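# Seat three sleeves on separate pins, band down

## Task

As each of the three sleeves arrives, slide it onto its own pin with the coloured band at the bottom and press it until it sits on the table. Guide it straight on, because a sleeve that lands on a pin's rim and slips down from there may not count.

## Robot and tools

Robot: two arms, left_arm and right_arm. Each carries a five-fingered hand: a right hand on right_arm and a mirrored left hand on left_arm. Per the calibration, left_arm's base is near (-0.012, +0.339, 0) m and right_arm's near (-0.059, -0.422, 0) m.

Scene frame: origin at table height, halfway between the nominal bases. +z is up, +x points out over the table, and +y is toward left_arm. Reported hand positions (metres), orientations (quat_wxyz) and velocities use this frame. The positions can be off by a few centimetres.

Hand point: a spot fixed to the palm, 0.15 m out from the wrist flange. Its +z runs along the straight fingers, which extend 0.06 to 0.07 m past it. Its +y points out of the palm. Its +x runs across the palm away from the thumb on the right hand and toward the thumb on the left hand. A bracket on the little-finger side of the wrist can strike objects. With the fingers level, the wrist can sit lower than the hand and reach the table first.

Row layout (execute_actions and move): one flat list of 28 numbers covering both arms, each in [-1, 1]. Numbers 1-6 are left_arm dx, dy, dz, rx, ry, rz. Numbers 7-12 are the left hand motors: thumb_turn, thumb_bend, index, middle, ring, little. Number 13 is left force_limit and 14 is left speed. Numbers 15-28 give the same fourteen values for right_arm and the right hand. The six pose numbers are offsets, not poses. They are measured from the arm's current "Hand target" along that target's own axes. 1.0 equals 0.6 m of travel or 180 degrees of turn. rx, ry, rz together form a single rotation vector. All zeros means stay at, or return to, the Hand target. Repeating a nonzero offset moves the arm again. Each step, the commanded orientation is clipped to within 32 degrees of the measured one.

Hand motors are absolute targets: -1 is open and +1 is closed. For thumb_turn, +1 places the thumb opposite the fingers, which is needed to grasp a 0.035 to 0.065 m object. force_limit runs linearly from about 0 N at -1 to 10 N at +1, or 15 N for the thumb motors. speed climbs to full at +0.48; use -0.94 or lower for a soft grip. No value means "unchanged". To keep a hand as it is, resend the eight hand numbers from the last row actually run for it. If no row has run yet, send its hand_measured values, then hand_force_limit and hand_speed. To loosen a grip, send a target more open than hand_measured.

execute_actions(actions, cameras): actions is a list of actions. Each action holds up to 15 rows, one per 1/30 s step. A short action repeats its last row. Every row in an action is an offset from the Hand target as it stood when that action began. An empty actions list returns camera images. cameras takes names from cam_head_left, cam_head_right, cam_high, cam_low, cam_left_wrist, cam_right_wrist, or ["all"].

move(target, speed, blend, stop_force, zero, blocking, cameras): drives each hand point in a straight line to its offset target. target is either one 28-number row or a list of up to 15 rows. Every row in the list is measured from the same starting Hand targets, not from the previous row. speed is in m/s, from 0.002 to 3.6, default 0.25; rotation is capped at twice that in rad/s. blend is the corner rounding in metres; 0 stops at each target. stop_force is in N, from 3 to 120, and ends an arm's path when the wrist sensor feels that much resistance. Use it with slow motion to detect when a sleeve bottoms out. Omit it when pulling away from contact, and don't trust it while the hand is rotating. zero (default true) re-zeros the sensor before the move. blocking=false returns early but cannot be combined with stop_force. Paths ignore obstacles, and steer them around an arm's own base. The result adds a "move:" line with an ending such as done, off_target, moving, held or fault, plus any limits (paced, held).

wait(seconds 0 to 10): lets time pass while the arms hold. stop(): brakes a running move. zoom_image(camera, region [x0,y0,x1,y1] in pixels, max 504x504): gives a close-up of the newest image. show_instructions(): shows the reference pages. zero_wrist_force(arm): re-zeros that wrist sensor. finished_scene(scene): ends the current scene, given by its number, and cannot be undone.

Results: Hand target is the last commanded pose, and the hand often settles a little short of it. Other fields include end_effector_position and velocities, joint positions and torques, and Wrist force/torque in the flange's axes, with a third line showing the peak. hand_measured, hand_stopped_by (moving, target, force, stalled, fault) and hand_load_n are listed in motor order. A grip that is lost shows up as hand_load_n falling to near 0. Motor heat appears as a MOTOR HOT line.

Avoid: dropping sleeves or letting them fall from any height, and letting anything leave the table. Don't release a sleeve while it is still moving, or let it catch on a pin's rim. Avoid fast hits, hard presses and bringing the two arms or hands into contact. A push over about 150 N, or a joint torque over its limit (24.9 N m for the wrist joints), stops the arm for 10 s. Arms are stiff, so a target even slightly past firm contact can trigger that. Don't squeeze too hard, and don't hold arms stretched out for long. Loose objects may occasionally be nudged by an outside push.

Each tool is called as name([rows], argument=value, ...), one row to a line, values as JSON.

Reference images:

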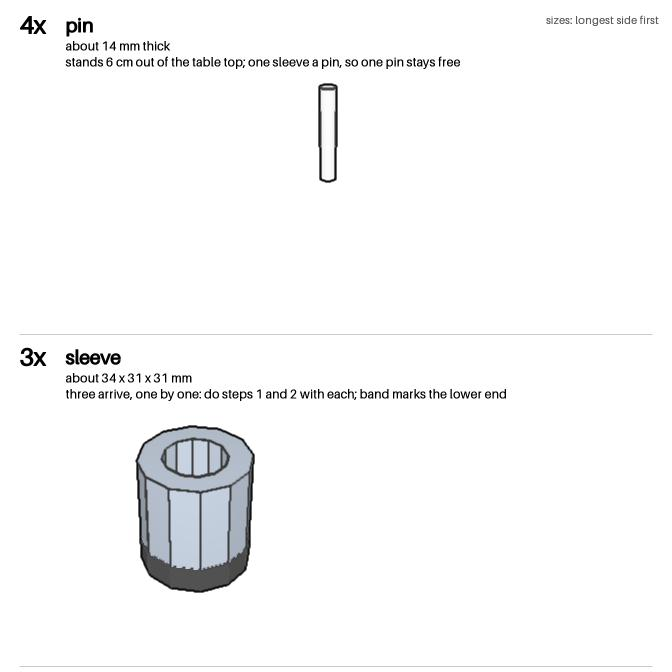

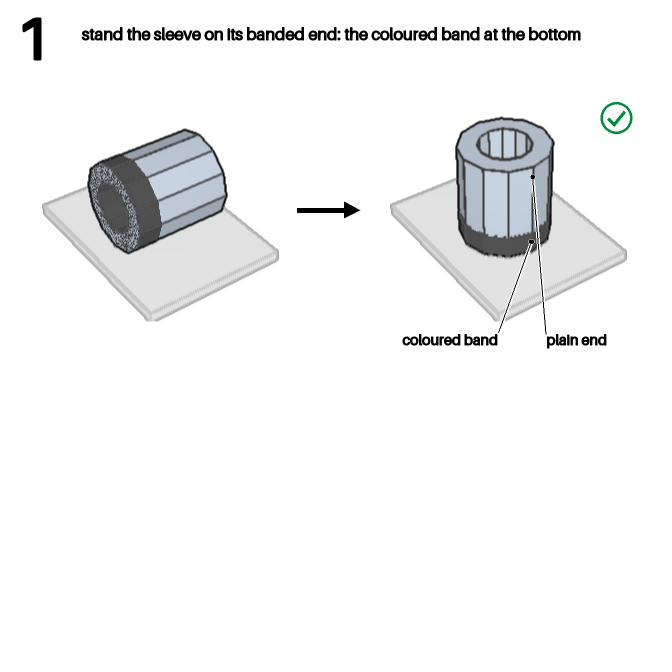

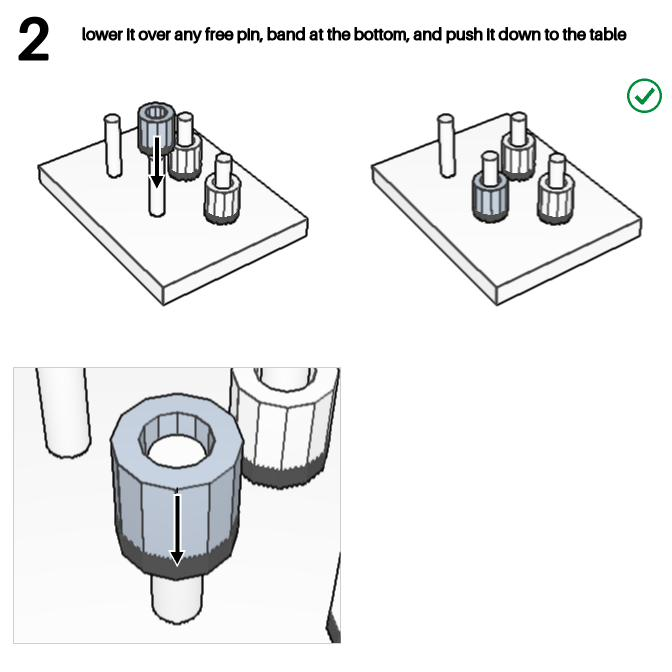

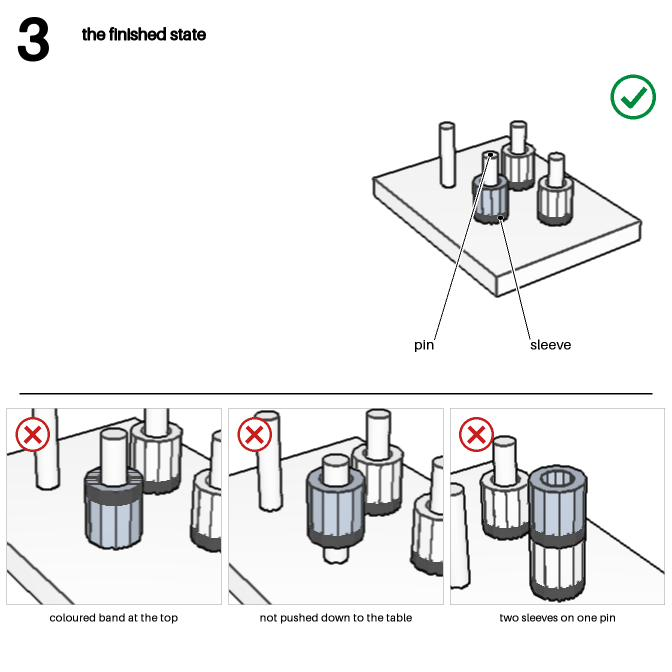

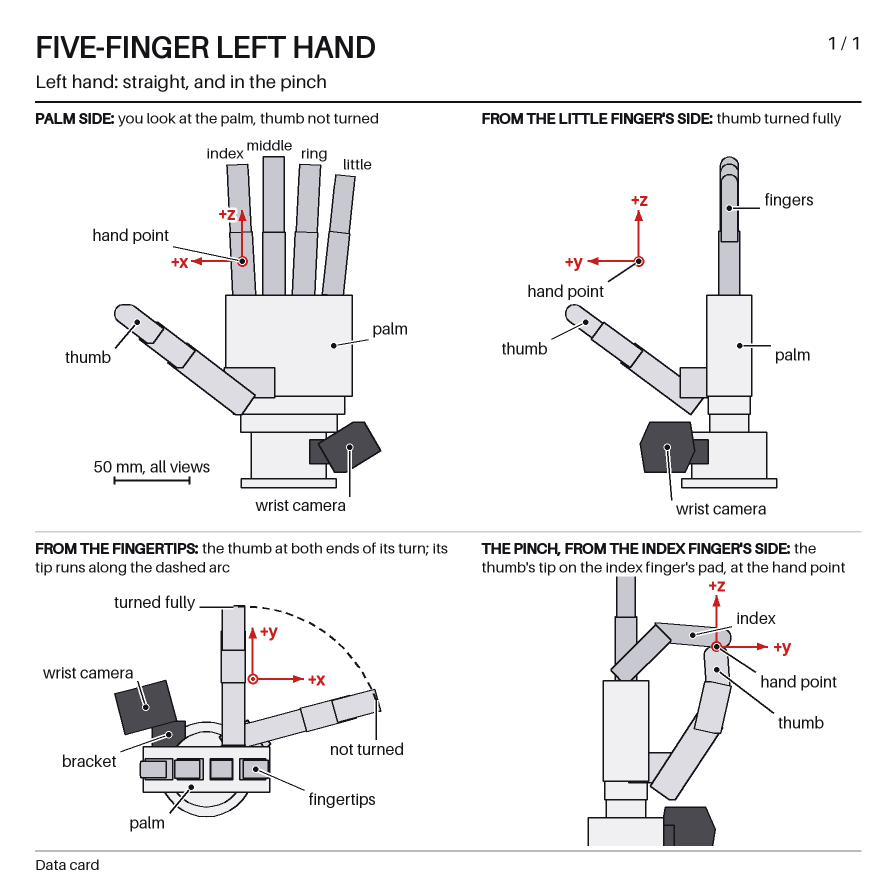

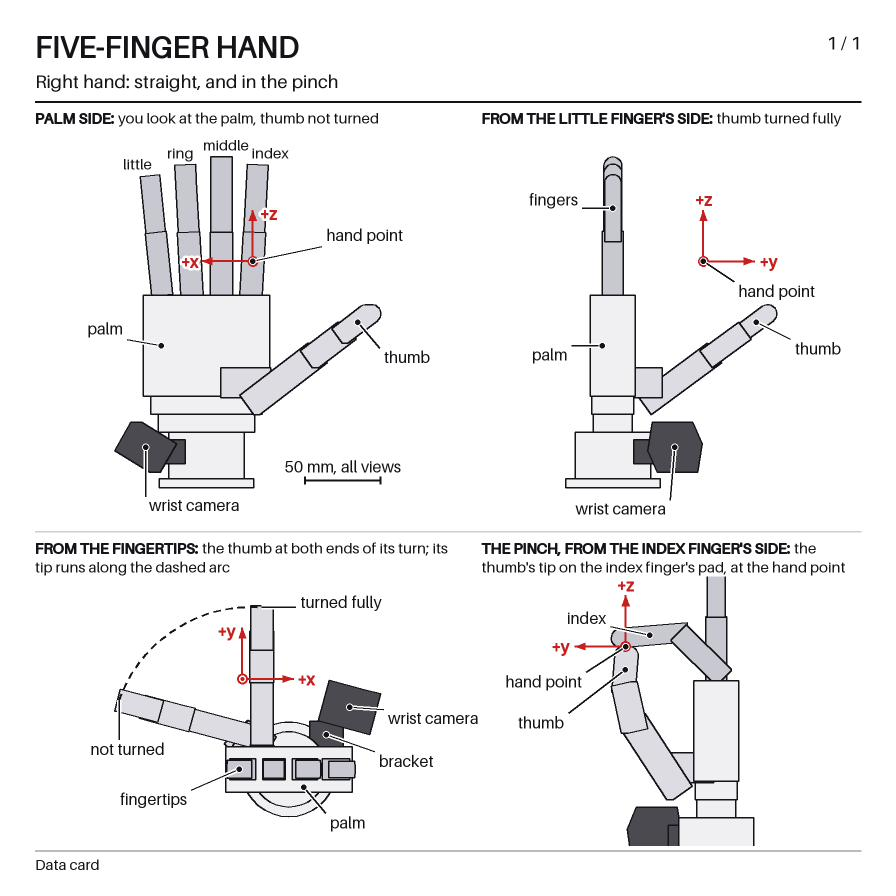

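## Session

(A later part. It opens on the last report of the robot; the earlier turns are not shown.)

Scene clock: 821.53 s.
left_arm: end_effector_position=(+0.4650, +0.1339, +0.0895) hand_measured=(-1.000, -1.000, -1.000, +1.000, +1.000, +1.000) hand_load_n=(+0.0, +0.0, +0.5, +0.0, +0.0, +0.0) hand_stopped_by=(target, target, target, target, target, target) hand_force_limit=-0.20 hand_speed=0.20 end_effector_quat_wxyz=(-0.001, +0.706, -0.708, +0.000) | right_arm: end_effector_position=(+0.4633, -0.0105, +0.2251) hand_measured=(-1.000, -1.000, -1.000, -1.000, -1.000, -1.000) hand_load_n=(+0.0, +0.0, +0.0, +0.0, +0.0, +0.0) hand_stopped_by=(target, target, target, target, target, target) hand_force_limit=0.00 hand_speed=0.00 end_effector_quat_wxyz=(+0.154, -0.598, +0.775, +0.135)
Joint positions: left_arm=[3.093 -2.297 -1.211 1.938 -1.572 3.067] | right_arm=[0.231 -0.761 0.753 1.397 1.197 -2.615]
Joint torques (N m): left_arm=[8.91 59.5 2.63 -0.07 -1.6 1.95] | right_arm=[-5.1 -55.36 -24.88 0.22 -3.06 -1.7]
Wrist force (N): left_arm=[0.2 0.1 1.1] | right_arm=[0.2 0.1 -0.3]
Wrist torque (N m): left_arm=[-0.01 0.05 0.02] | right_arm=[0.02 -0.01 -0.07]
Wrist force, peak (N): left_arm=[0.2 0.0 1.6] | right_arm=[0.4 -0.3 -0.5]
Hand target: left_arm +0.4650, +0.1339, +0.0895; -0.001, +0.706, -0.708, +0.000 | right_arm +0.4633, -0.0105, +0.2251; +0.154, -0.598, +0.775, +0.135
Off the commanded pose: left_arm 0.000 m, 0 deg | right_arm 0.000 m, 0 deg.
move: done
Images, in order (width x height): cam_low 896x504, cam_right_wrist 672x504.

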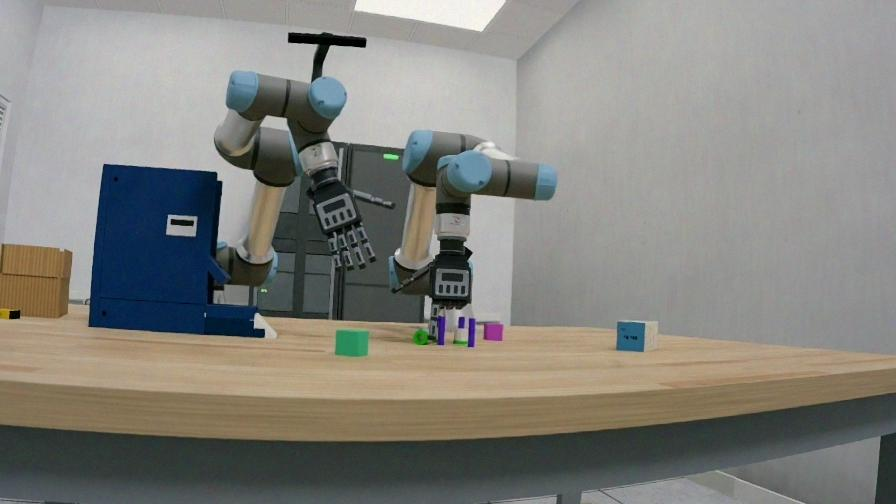

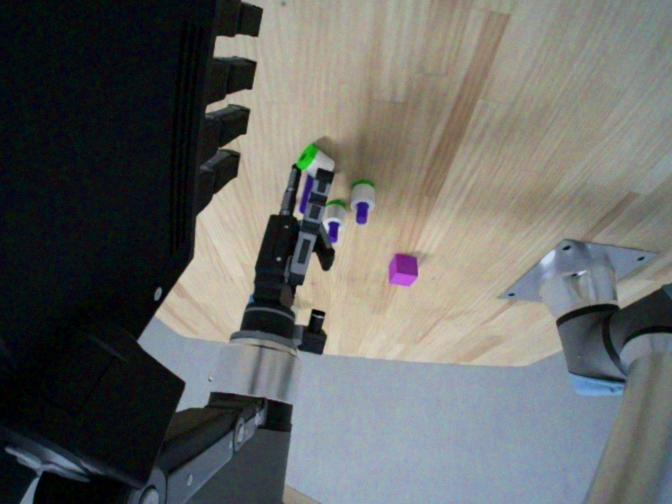

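move([
  [0.01,0.006,0,0,0,0,-1,-1,-1,1,1,1,-0.2,0.2,0,0,0,0,0,0,-1,-1,-1,-1,-1,-1,0,0],
  [0.04,0.022,0,0,0,0,-1,-1,-1,1,1,1,-0.2,0.2,0,0,0,0,0,0,-1,-1,-1,-1,-1,-1,0,0],
], speed=[0.03,0.03], stop_force=5, cameras=["cam_low","cam_right_wrist"])

zoom_image(camera="cam_low", region=[400, 270, 500, 350])

zoom_image(camera="cam_right_wrist", region=[260, 100, 360, 220])

Scene clock: 827.47 s.
left_arm: end_effector_position=(+0.4517, +0.1099, +0.0895) hand_measured=(-1.000, -1.000, -1.000, +1.000, +1.000, +1.000) hand_load_n=(+0.0, +0.0, +0.0, +0.0, +0.0, +0.0) hand_stopped_by=(target, target, target, target, target, target) hand_force_limit=-0.20 hand_speed=0.20 end_effector_quat_wxyz=(-0.001, +0.706, -0.708, +0.000) | right_arm: end_effector_position=(+0.4633, -0.0105, +0.2251) hand_measured=(-1.000, -1.000, -1.000, -1.000, -1.000, -1.000) hand_load_n=(+0.0, -0.5, +0.0, +0.0, +0.0, +0.0) hand_stopped_by=(target, target, target, target, target, target) hand_force_limit=0.00 hand_speed=0.00 end_effector_quat_wxyz=(+0.154, -0.598, +0.775, +0.135)
Joint positions: left_arm=[3.047 -2.286 -1.231 1.947 -1.572 3.021] | right_arm=[0.231 -0.761 0.753 1.397 1.197 -2.615]
Joint torques (N m): left_arm=[8.8 34.96 30.16 -4.86 -1.69 1.7] | right_arm=[-4.98 -55.91 -24.93 0.19 -3.05 -1.77]
Wrist force (N): left_arm=[0.4 -0.1 1.0] | right_arm=[0.1 0.0 -0.4]
Wrist torque (N m): left_arm=[-0.05 0.03 0.03] | right_arm=[0.02 0.01 -0.08]
Wrist force, peak (N): left_arm=[0.7 0.0 1.0] | right_arm=[0.0 0.1 -0.8]
Hand target: left_arm +0.4517, +0.1099, +0.0895; -0.001, +0.706, -0.708, +0.000 | right_arm +0.4633, -0.0105, +0.2251; +0.154, -0.598, +0.775, +0.135
Off the commanded pose: left_arm 0.000 m, 0 deg | right_arm 0.000 m, 0 deg.
move: done
Images, in order (width x height): cam_low 896x504, cam_right_wrist 672x504.

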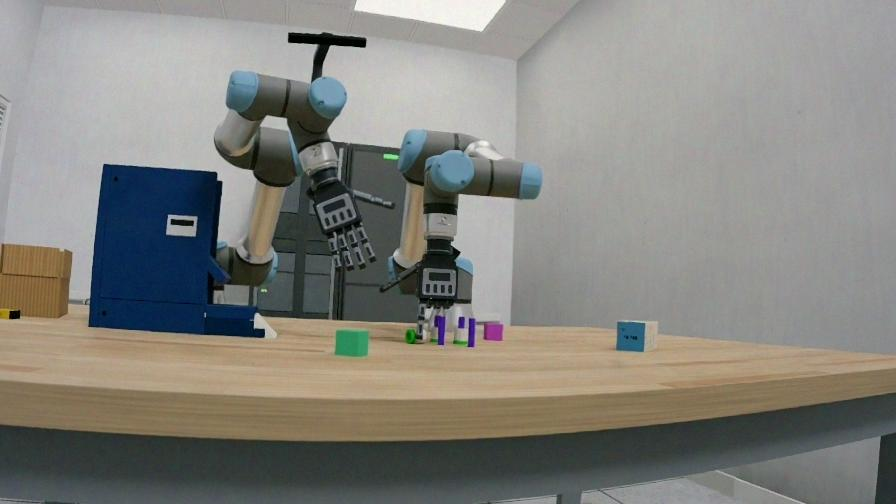

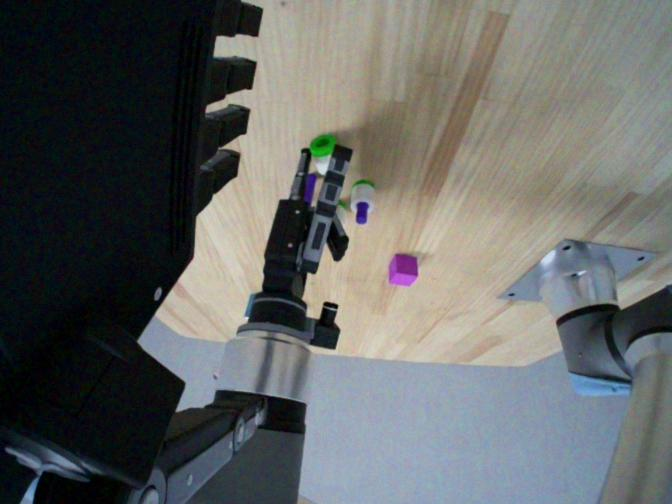

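Scaled by 5.040 from the camera's 896x504 image, which has a finer 1280x720 frame.

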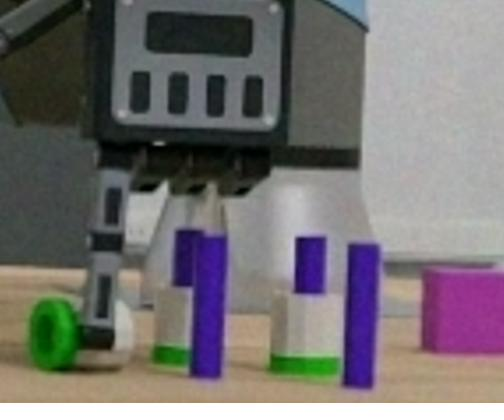

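Scaled by 4.200 from the camera's 672x504 image, which has a finer 960x720 frame.

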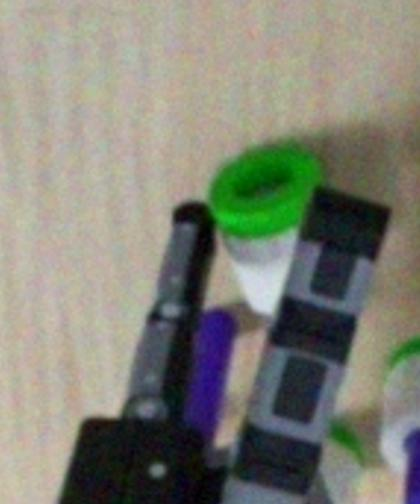

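move([
  [0,-0.01,0,0,0,0,-1,-1,-1,1,1,1,-0.2,0.2,0,0,0,0,0,0,-1,-1,-1,-1,-1,-1,0,0],
  [0,-0.01,-0.2,0,0,0,-1,-1,-1,1,1,1,-0.2,0.2,0,0,0,0,0,0,-1,-1,-1,-1,-1,-1,0,0],
  [-0.1,0.15,-0.25,0,0,0,-1,-1,-1,1,1,1,-0.2,0.2,0,0,0,0,0,0,-1,-1,-1,-1,-1,-1,0,0],
], speed=[0.05,0.2,0.25], cameras=["cam_low","cam_right_wrist","cam_head_left","cam_head_right","cam_high"])

zoom_image(camera="cam_low", region=[390, 290, 490, 360])

zoom_image(camera="cam_right_wrist", region=[260, 100, 390, 250])

zoom_image(camera="cam_head_right", region=[390, 260, 470, 330])

zoom_image(camera="cam_high", region=[460, 260, 540, 340])

Scene clock: 833.33 s.
left_arm: end_effector_position=(+0.3618, +0.1700, +0.2393) hand_measured=(-1.000, -1.000, -1.000, +1.000, +1.000, +1.000) hand_load_n=(+0.0, +0.0, +0.0, +0.0, +0.0, +0.0) hand_stopped_by=(target, target, target, target, target, target) hand_force_limit=-0.20 hand_speed=0.20 end_effector_quat_wxyz=(-0.001, +0.706, -0.708, +0.000) | right_arm: end_effector_position=(+0.4633, -0.0105, +0.2251) hand_measured=(-1.000, -1.000, -1.000, -1.000, -1.000, -1.000) hand_load_n=(+0.0, +0.0, +0.0, +0.0, +0.0, +0.0) hand_stopped_by=(target, target, target, target, target, target) hand_force_limit=0.00 hand_speed=0.00 end_effector_quat_wxyz=(+0.154, -0.598, +0.775, +0.135)
Joint positions: left_arm=[3.157 -1.929 -1.393 1.753 -1.571 3.131] | right_arm=[0.231 -0.761 0.753 1.397 1.197 -2.615]
Joint torques (N m): left_arm=[-0.07 45.17 6.69 -5.17 -0.64 -0.44] | right_arm=[-4.65 -55.97 -24.15 0.21 -3.05 -1.8]
Wrist force (N): left_arm=[0.4 0.0 0.9] | right_arm=[0.1 -0.1 -0.6]
Wrist torque (N m): left_arm=[-0.06 0.04 0.08] | right_arm=[0.00 0.00 -0.07]
Wrist force, peak (N): left_arm=[1.7 -2.2 1.8] | right_arm=[0.2 -0.2 -0.8]
Hand target: left_arm +0.3616, +0.1700, +0.2394; -0.001, +0.706, -0.708, +0.000 | right_arm +0.4633, -0.0105, +0.2251; +0.154, -0.598, +0.775, +0.135
Off the commanded pose: left_arm 0.000 m, 0 deg | right_arm 0.000 m, 0 deg.
move: done
Images, in order (width x height): cam_head_left 896x504, cam_head_right 896x504, cam_high 896x504, cam_low 896x504, cam_right_wrist 672x504.

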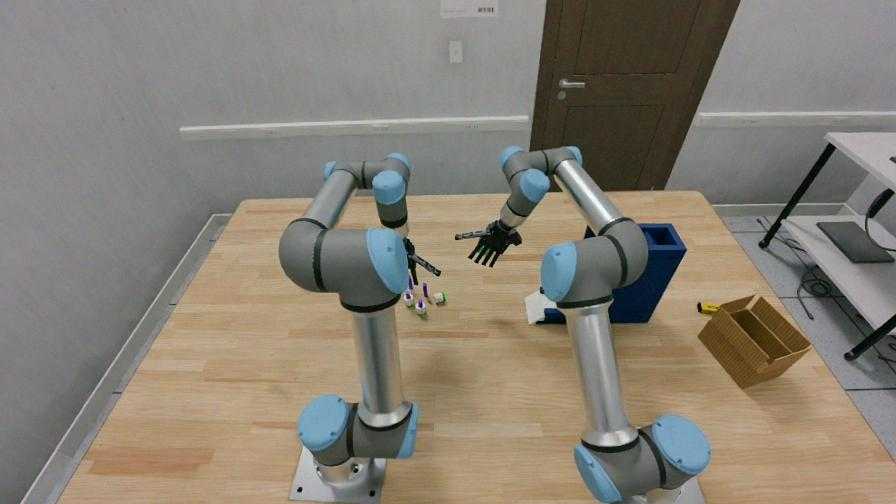

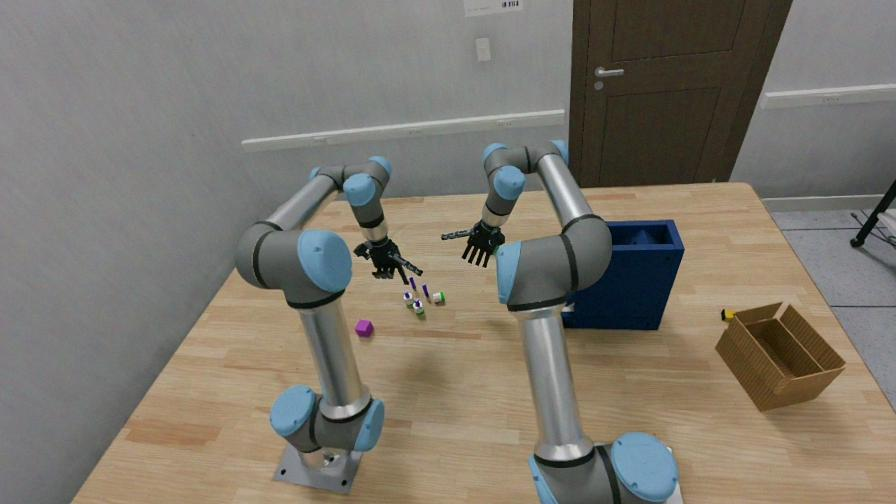

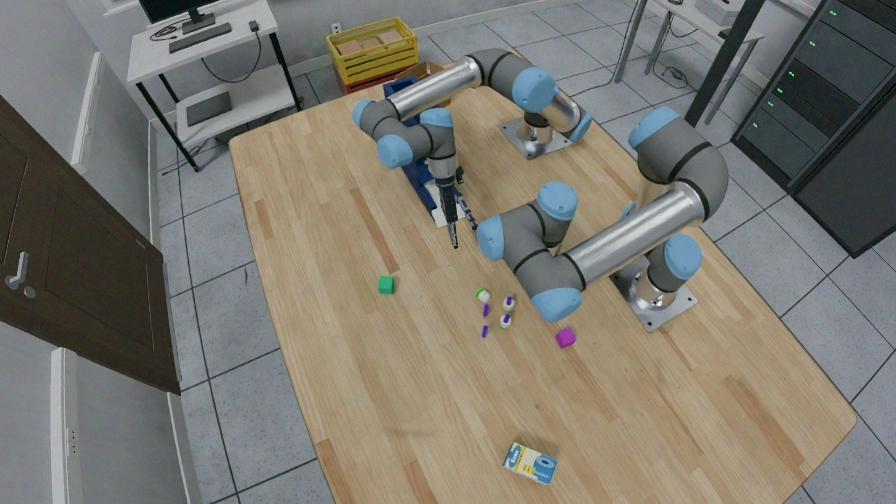

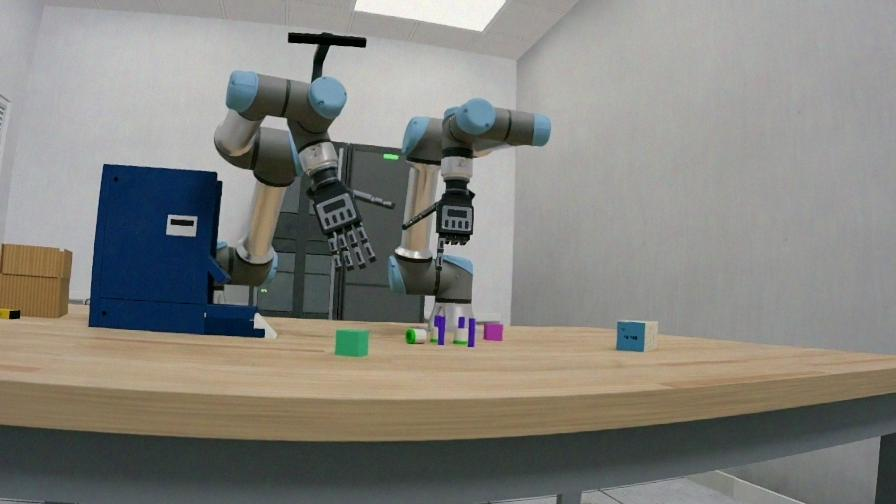

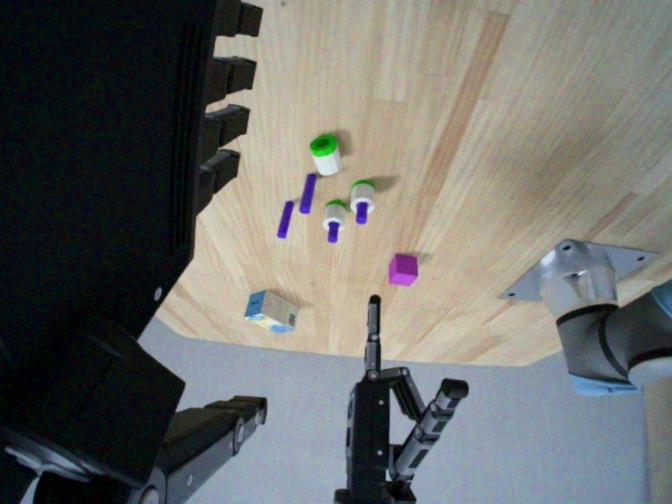

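Scaled by 5.040 from the camera's 896x504 image, which has a finer 1280x720 frame.

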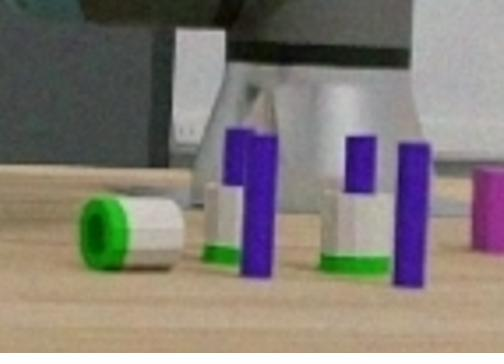

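Scaled by 3.360 from the camera's 672x504 image, which has a finer 960x720 frame.

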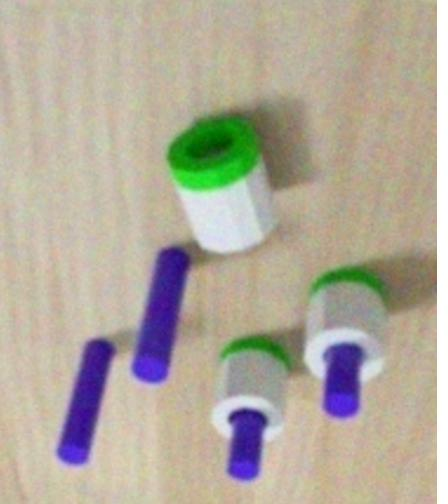

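Scaled by 6.300 from the camera's 896x504 image, which has a finer 1280x720 frame.

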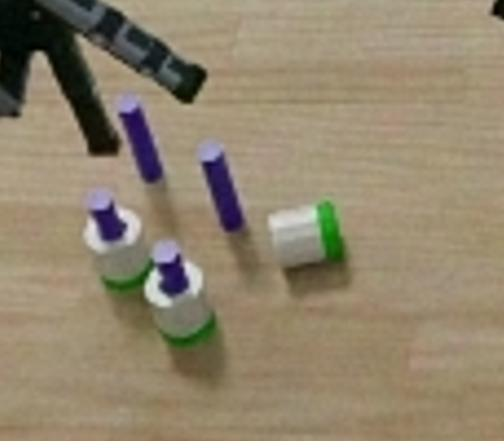

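Scaled by 6.300 from the camera's 896x504 image, which has a finer 1280x720 frame.

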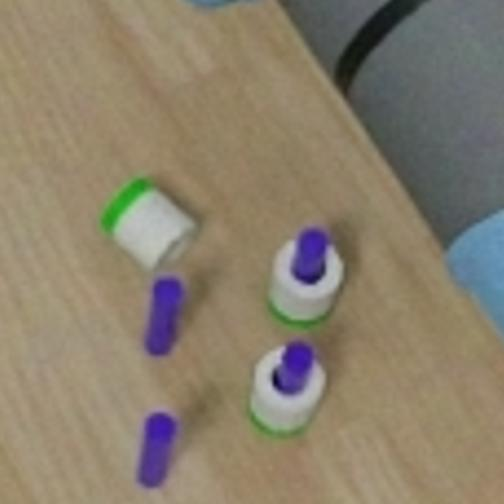

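move([
  [0.06,-0.1,0.02,0.4154,-0.0733,-0.0944,1,-0.2,-0.5,-0.5,1,1,-0.2,0.2,0,0,0,0,0,0,-1,-1,-1,-1,-1,-1,0,0],
  [0.1253,-0.1945,0.2323,0.4154,-0.0733,-0.0944,1,-0.2,-0.5,-0.5,1,1,-0.2,0.2,0,0,0,0,0,0,-1,-1,-1,-1,-1,-1,0,0],
], speed=[0.3,0.2], blend=[0.02,0], cameras=["cam_low","cam_right_wrist","cam_left_wrist","cam_head_right"])

zoom_image(camera="cam_low", region=[370, 260, 470, 360])

zoom_image(camera="cam_right_wrist", region=[240, 80, 420, 240])

zoom_image(camera="cam_head_right", region=[390, 260, 470, 330])

Scene clock: 850.30 s.
left_arm: end_effector_position=(+0.4783, +0.0946, +0.1003) hand_measured=(+1.000, -0.200, -0.500, -0.500, +1.000, +1.000) hand_load_n=(+0.0, +0.0, +0.0, +0.0, +0.0, +0.0) hand_stopped_by=(target, target, target, target, target, target) hand_force_limit=-0.20 hand_speed=0.20 end_effector_quat_wxyz=(-0.502, +0.646, -0.454, +0.352) | right_arm: end_effector_position=(+0.4633, -0.0105, +0.2251) hand_measured=(-1.000, -1.000, -1.000, -1.000, -1.000, -1.000) hand_load_n=(+0.0, +0.0, +0.0, +0.0, +0.0, +0.0) hand_stopped_by=(target, target, target, target, target, target) hand_force_limit=0.00 hand_speed=0.00 end_effector_quat_wxyz=(+0.154, -0.598, +0.775, +0.135)
Joint positions: left_arm=[2.679 -1.84 -2.021 3.497 -2.374 2.874] | right_arm=[0.231 -0.761 0.753 1.397 1.197 -2.615]
Joint torques (N m): left_arm=[6.58 16.2 2.82 0.98 1.41 1.9] | right_arm=[-5.06 -55.56 -25.06 0.12 -3.11 -1.8]
Wrist force (N): left_arm=[1.8 -2.5 2.7] | right_arm=[0.3 0.1 -0.3]
Wrist torque (N m): left_arm=[-0.28 -0.06 0.27] | right_arm=[0.04 -0.02 -0.06]
Wrist force, peak (N): left_arm=[2.0 -2.2 3.3] | right_arm=[0.2 -0.2 -0.8]
Hand target: left_arm +0.4783, +0.0946, +0.1001; -0.502, +0.646, -0.454, +0.352 | right_arm +0.4633, -0.0105, +0.2251; +0.154, -0.598, +0.775, +0.135
Off the commanded pose: left_arm 0.000 m, 0 deg | right_arm 0.000 m, 0 deg.
move: done
Images, in order (width x height): cam_head_right 896x504, cam_low 896x504, cam_left_wrist 672x504, cam_right_wrist 672x504.

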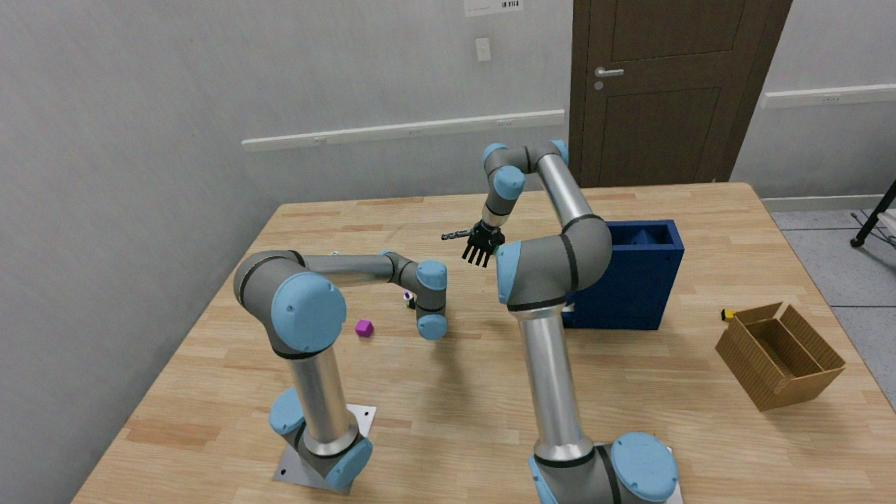

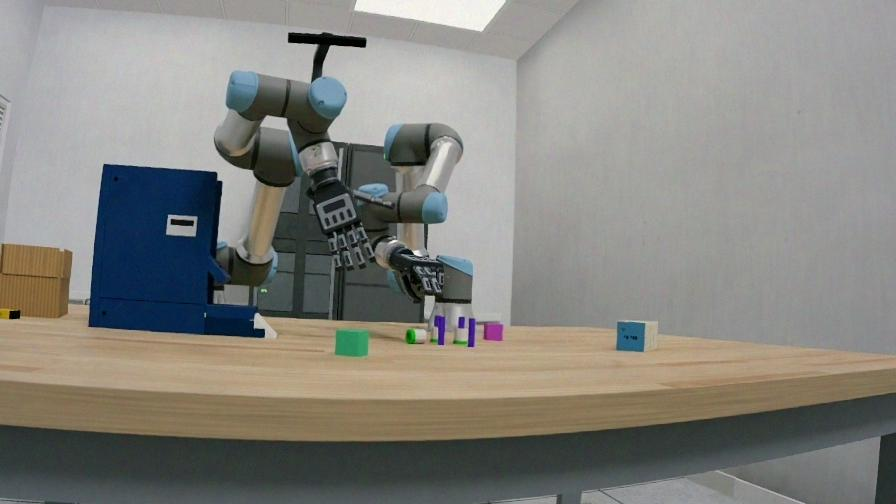

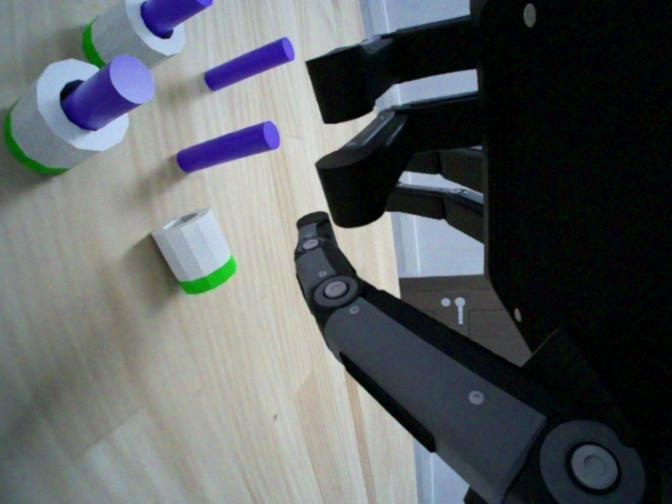

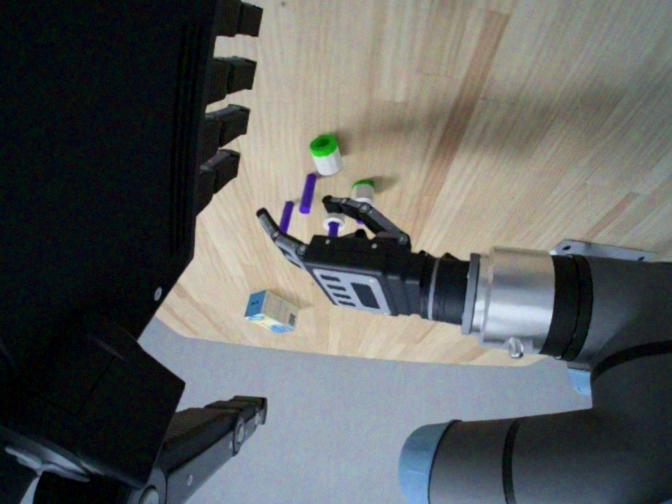

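Scaled by 5.040 from the camera's 896x504 image, which has a finer 1280x720 frame.

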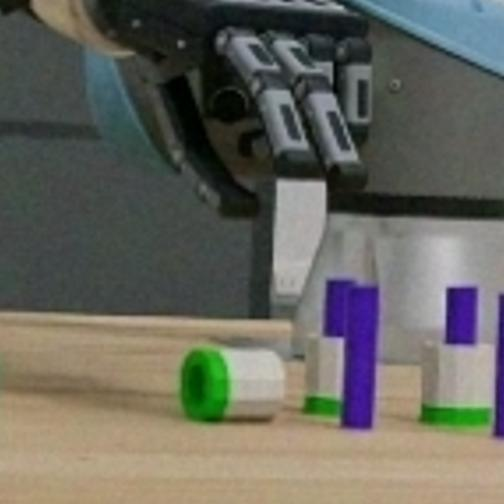

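Scaled by 2.800 from the camera's 672x504 image, which has a finer 960x720 frame.

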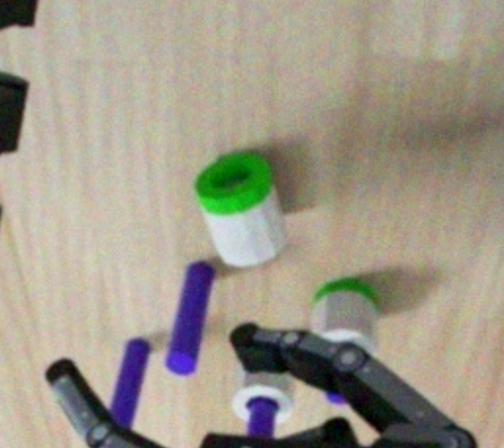

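Scaled by 6.300 from the camera's 896x504 image, which has a finer 1280x720 frame.

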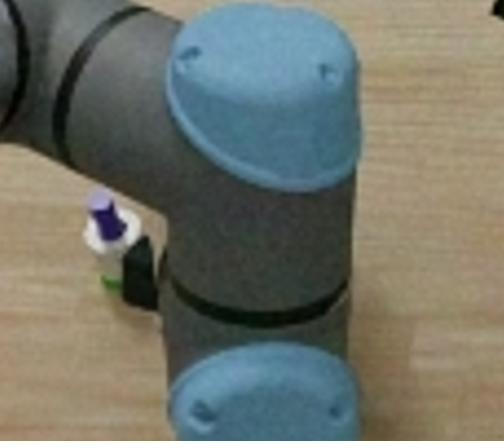

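move(target=[0.0085,0.09,-0.0137,0,0.0199,0.0051,1,-0.2,-0.5,-0.5,1,1,-0.2,0.2,0,0,0,0,0,0,-1,-1,-1,-1,-1,-1,0,0], speed=0.1, cameras=["cam_low","cam_right_wrist","cam_left_wrist"])

zoom_image(camera="cam_low", region=[370, 280, 450, 360])

zoom_image(camera="cam_left_wrist", region=[190, 120, 390, 320])

zoom_image(camera="cam_right_wrist", region=[240, 80, 420, 240])

Scene clock: 866.00 s.
left_arm: end_effector_position=(+0.4599, +0.0826, +0.0497) hand_measured=(+1.000, -0.200, -0.500, -0.500, +1.000, +1.000) hand_load_n=(+0.0, +0.0, +0.0, +0.0, +0.0, +0.0) hand_stopped_by=(target, target, target, target, target, target) hand_force_limit=-0.20 hand_speed=0.20 end_effector_quat_wxyz=(-0.490, +0.631, -0.475, +0.368) | right_arm: end_effector_position=(+0.4633, -0.0105, +0.2251) hand_measured=(-1.000, -1.000, -1.000, -1.000, -1.000, -1.000) hand_load_n=(+0.0, +0.0, -0.5, +0.0, +0.0, +0.0) hand_stopped_by=(target, target, target, target, target, target) hand_force_limit=0.00 hand_speed=0.00 end_effector_quat_wxyz=(+0.154, -0.598, +0.775, +0.135)
Joint positions: left_arm=[2.658 -1.902 -2.114 3.666 -2.334 2.896] | right_arm=[0.231 -0.761 0.753 1.397 1.197 -2.615]
Joint torques (N m): left_arm=[10.03 41.77 26.69 -0.21 -2.18 -2.39] | right_arm=[-4.83 -55.45 -24.36 0.12 -3.09 -1.79]
Wrist force (N): left_arm=[1.7 -2.9 2.9] | right_arm=[-0.1 -0.1 -0.2]
Wrist torque (N m): left_arm=[-0.32 -0.03 0.18] | right_arm=[-0.02 0.03 -0.09]
Wrist force, peak (N): left_arm=[1.6 -3.7 3.2] | right_arm=[0.0 -0.3 -0.7]
Hand target: left_arm +0.4600, +0.0826, +0.0498; -0.491, +0.631, -0.475, +0.368 | right_arm +0.4633, -0.0105, +0.2251; +0.154, -0.598, +0.775, +0.135
Off the commanded pose: left_arm 0.000 m, 0 deg | right_arm 0.000 m, 0 deg.
move: done
Images, in order (width x height): cam_low 896x504, cam_left_wrist 672x504, cam_right_wrist 672x504.

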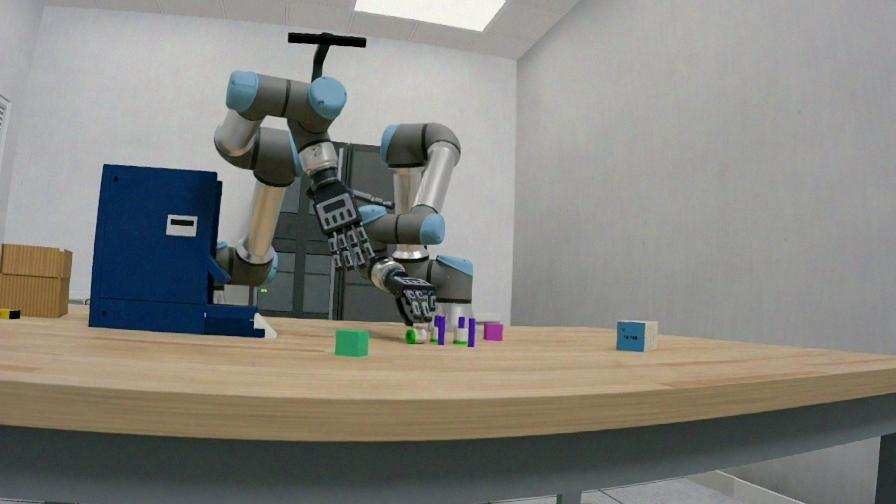

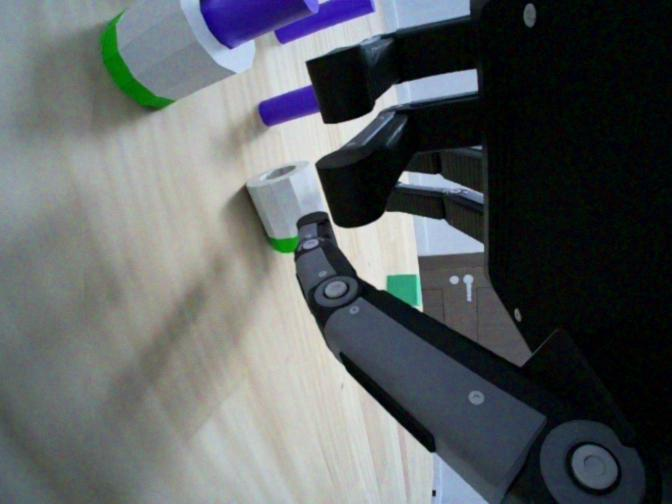

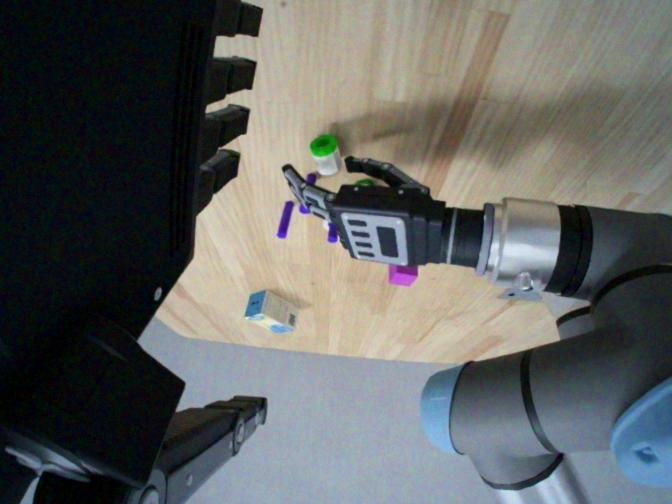

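Scaled by 6.300 from the camera's 896x504 image, which has a finer 1280x720 frame.

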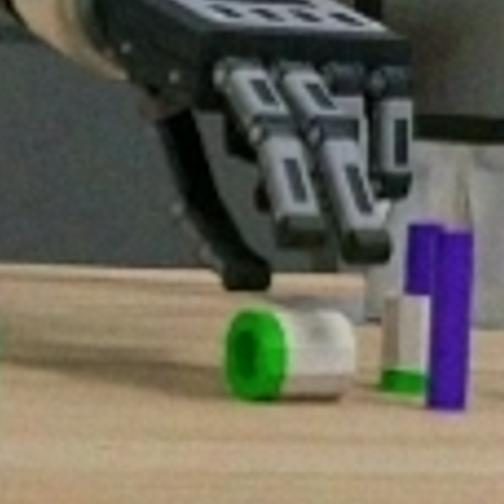

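Scaled by 2.520 from the camera's 672x504 image, which has a finer 960x720 frame.

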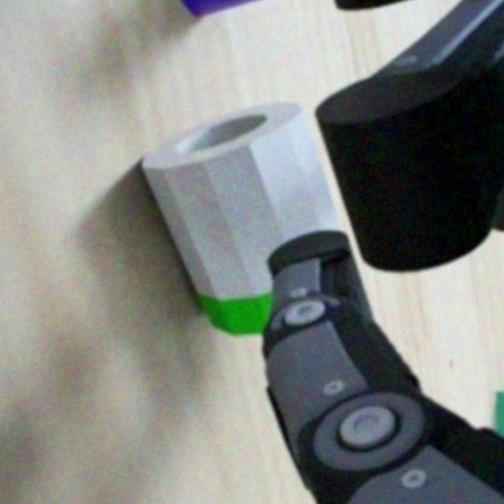

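Scaled by 2.800 from the camera's 672x504 image, which has a finer 960x720 frame.

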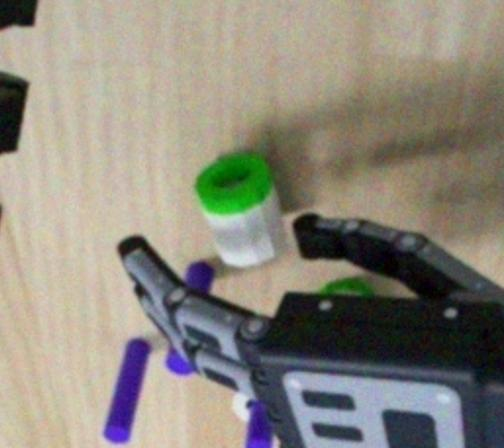

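move([
  [-0.0088,0.0009,-0.0034,0,0,0,1,-0.2,-0.5,-0.5,1,1,-0.2,0.2,0,0,0,0,0,0,-1,-1,-1,-1,-1,-1,0,0],
  [-0.0088,0.0497,0.0092,0,0,0,1,-0.2,-0.5,-0.5,1,1,-0.2,0.2,0,0,0,0,0,0,-1,-1,-1,-1,-1,-1,0,0],
], speed=0.04, stop_force=5, cameras=["cam_low","cam_right_wrist","cam_left_wrist"])

zoom_image(camera="cam_low", region=[370, 280, 450, 360])

zoom_image(camera="cam_left_wrist", region=[230, 120, 430, 320])

Scene clock: 875.20 s.
left_arm: end_effector_position=(+0.4566, +0.0871, +0.0196) hand_measured=(+1.000, -0.200, -0.500, -0.500, +1.000, +1.000) hand_load_n=(+0.0, +0.0, +0.0, +0.0, +0.0, +0.0) hand_stopped_by=(target, target, target, target, target, target) hand_force_limit=-0.20 hand_speed=0.20 end_effector_quat_wxyz=(-0.491, +0.631, -0.475, +0.368) | right_arm: end_effector_position=(+0.4633, -0.0105, +0.2251) hand_measured=(-1.000, -1.000, -1.000, -1.000, -1.000, -1.000) hand_load_n=(+0.0, -0.5, +0.0, +0.0, +0.0, +0.0) hand_stopped_by=(target, target, target, target, target, target) hand_force_limit=0.00 hand_speed=0.00 end_effector_quat_wxyz=(+0.154, -0.598, +0.775, +0.135)
Joint positions: left_arm=[2.664 -1.958 -2.149 3.76 -2.328 2.898] | right_arm=[0.231 -0.761 0.753 1.397 1.197 -2.615]
Joint torques (N m): left_arm=[2.42 42.48 25.7 -2.68 0.86 1.69] | right_arm=[-4.82 -54.76 -24.33 0.16 -3.01 -1.74]
Wrist force (N): left_arm=[1.9 -2.7 2.7] | right_arm=[-0.1 0.0 -0.3]
Wrist torque (N m): left_arm=[-0.30 -0.07 0.19] | right_arm=[0.01 0.03 -0.09]
Wrist force, peak (N): left_arm=[2.1 -3.0 3.0] | right_arm=[0.3 0.1 -0.7]
Hand target: left_arm +0.4566, +0.0871, +0.0196; -0.491, +0.631, -0.475, +0.368 | right_arm +0.4633, -0.0105, +0.2251; +0.154, -0.598, +0.775, +0.135
Off the commanded pose: left_arm 0.000 m, 0 deg | right_arm 0.000 m, 0 deg.
move: done
Images, in order (width x height): cam_low 896x504, cam_left_wrist 672x504, cam_right_wrist 672x504.

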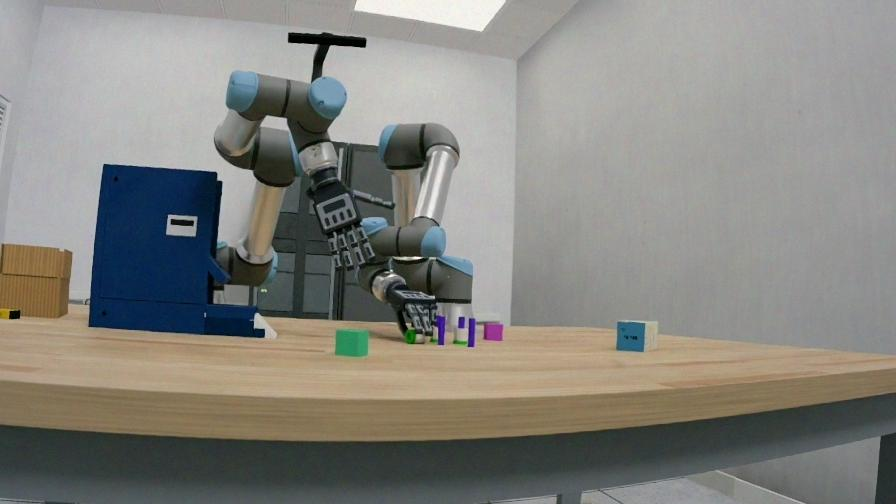

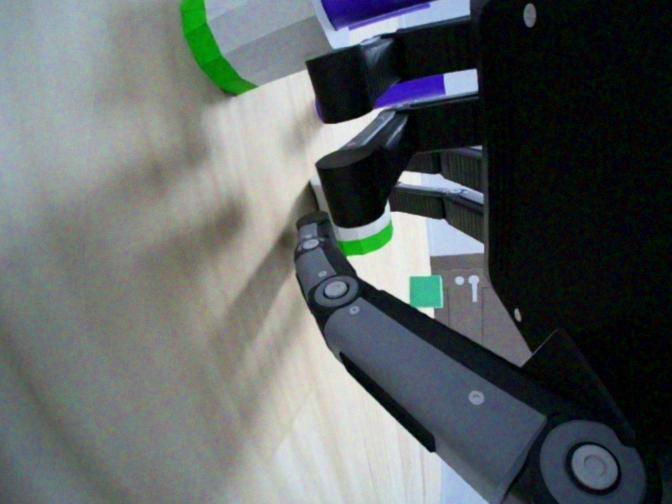

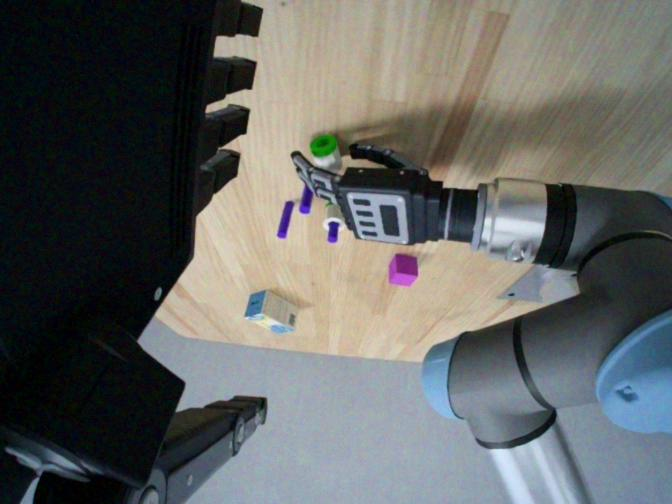

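Scaled by 6.300 from the camera's 896x504 image, which has a finer 1280x720 frame.

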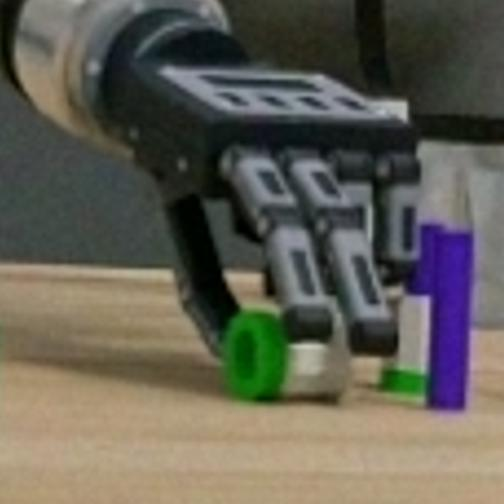

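Scaled by 2.520 from the camera's 672x504 image, which has a finer 960x720 frame.

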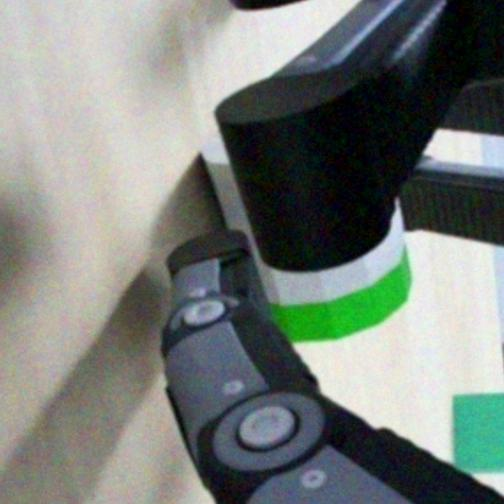

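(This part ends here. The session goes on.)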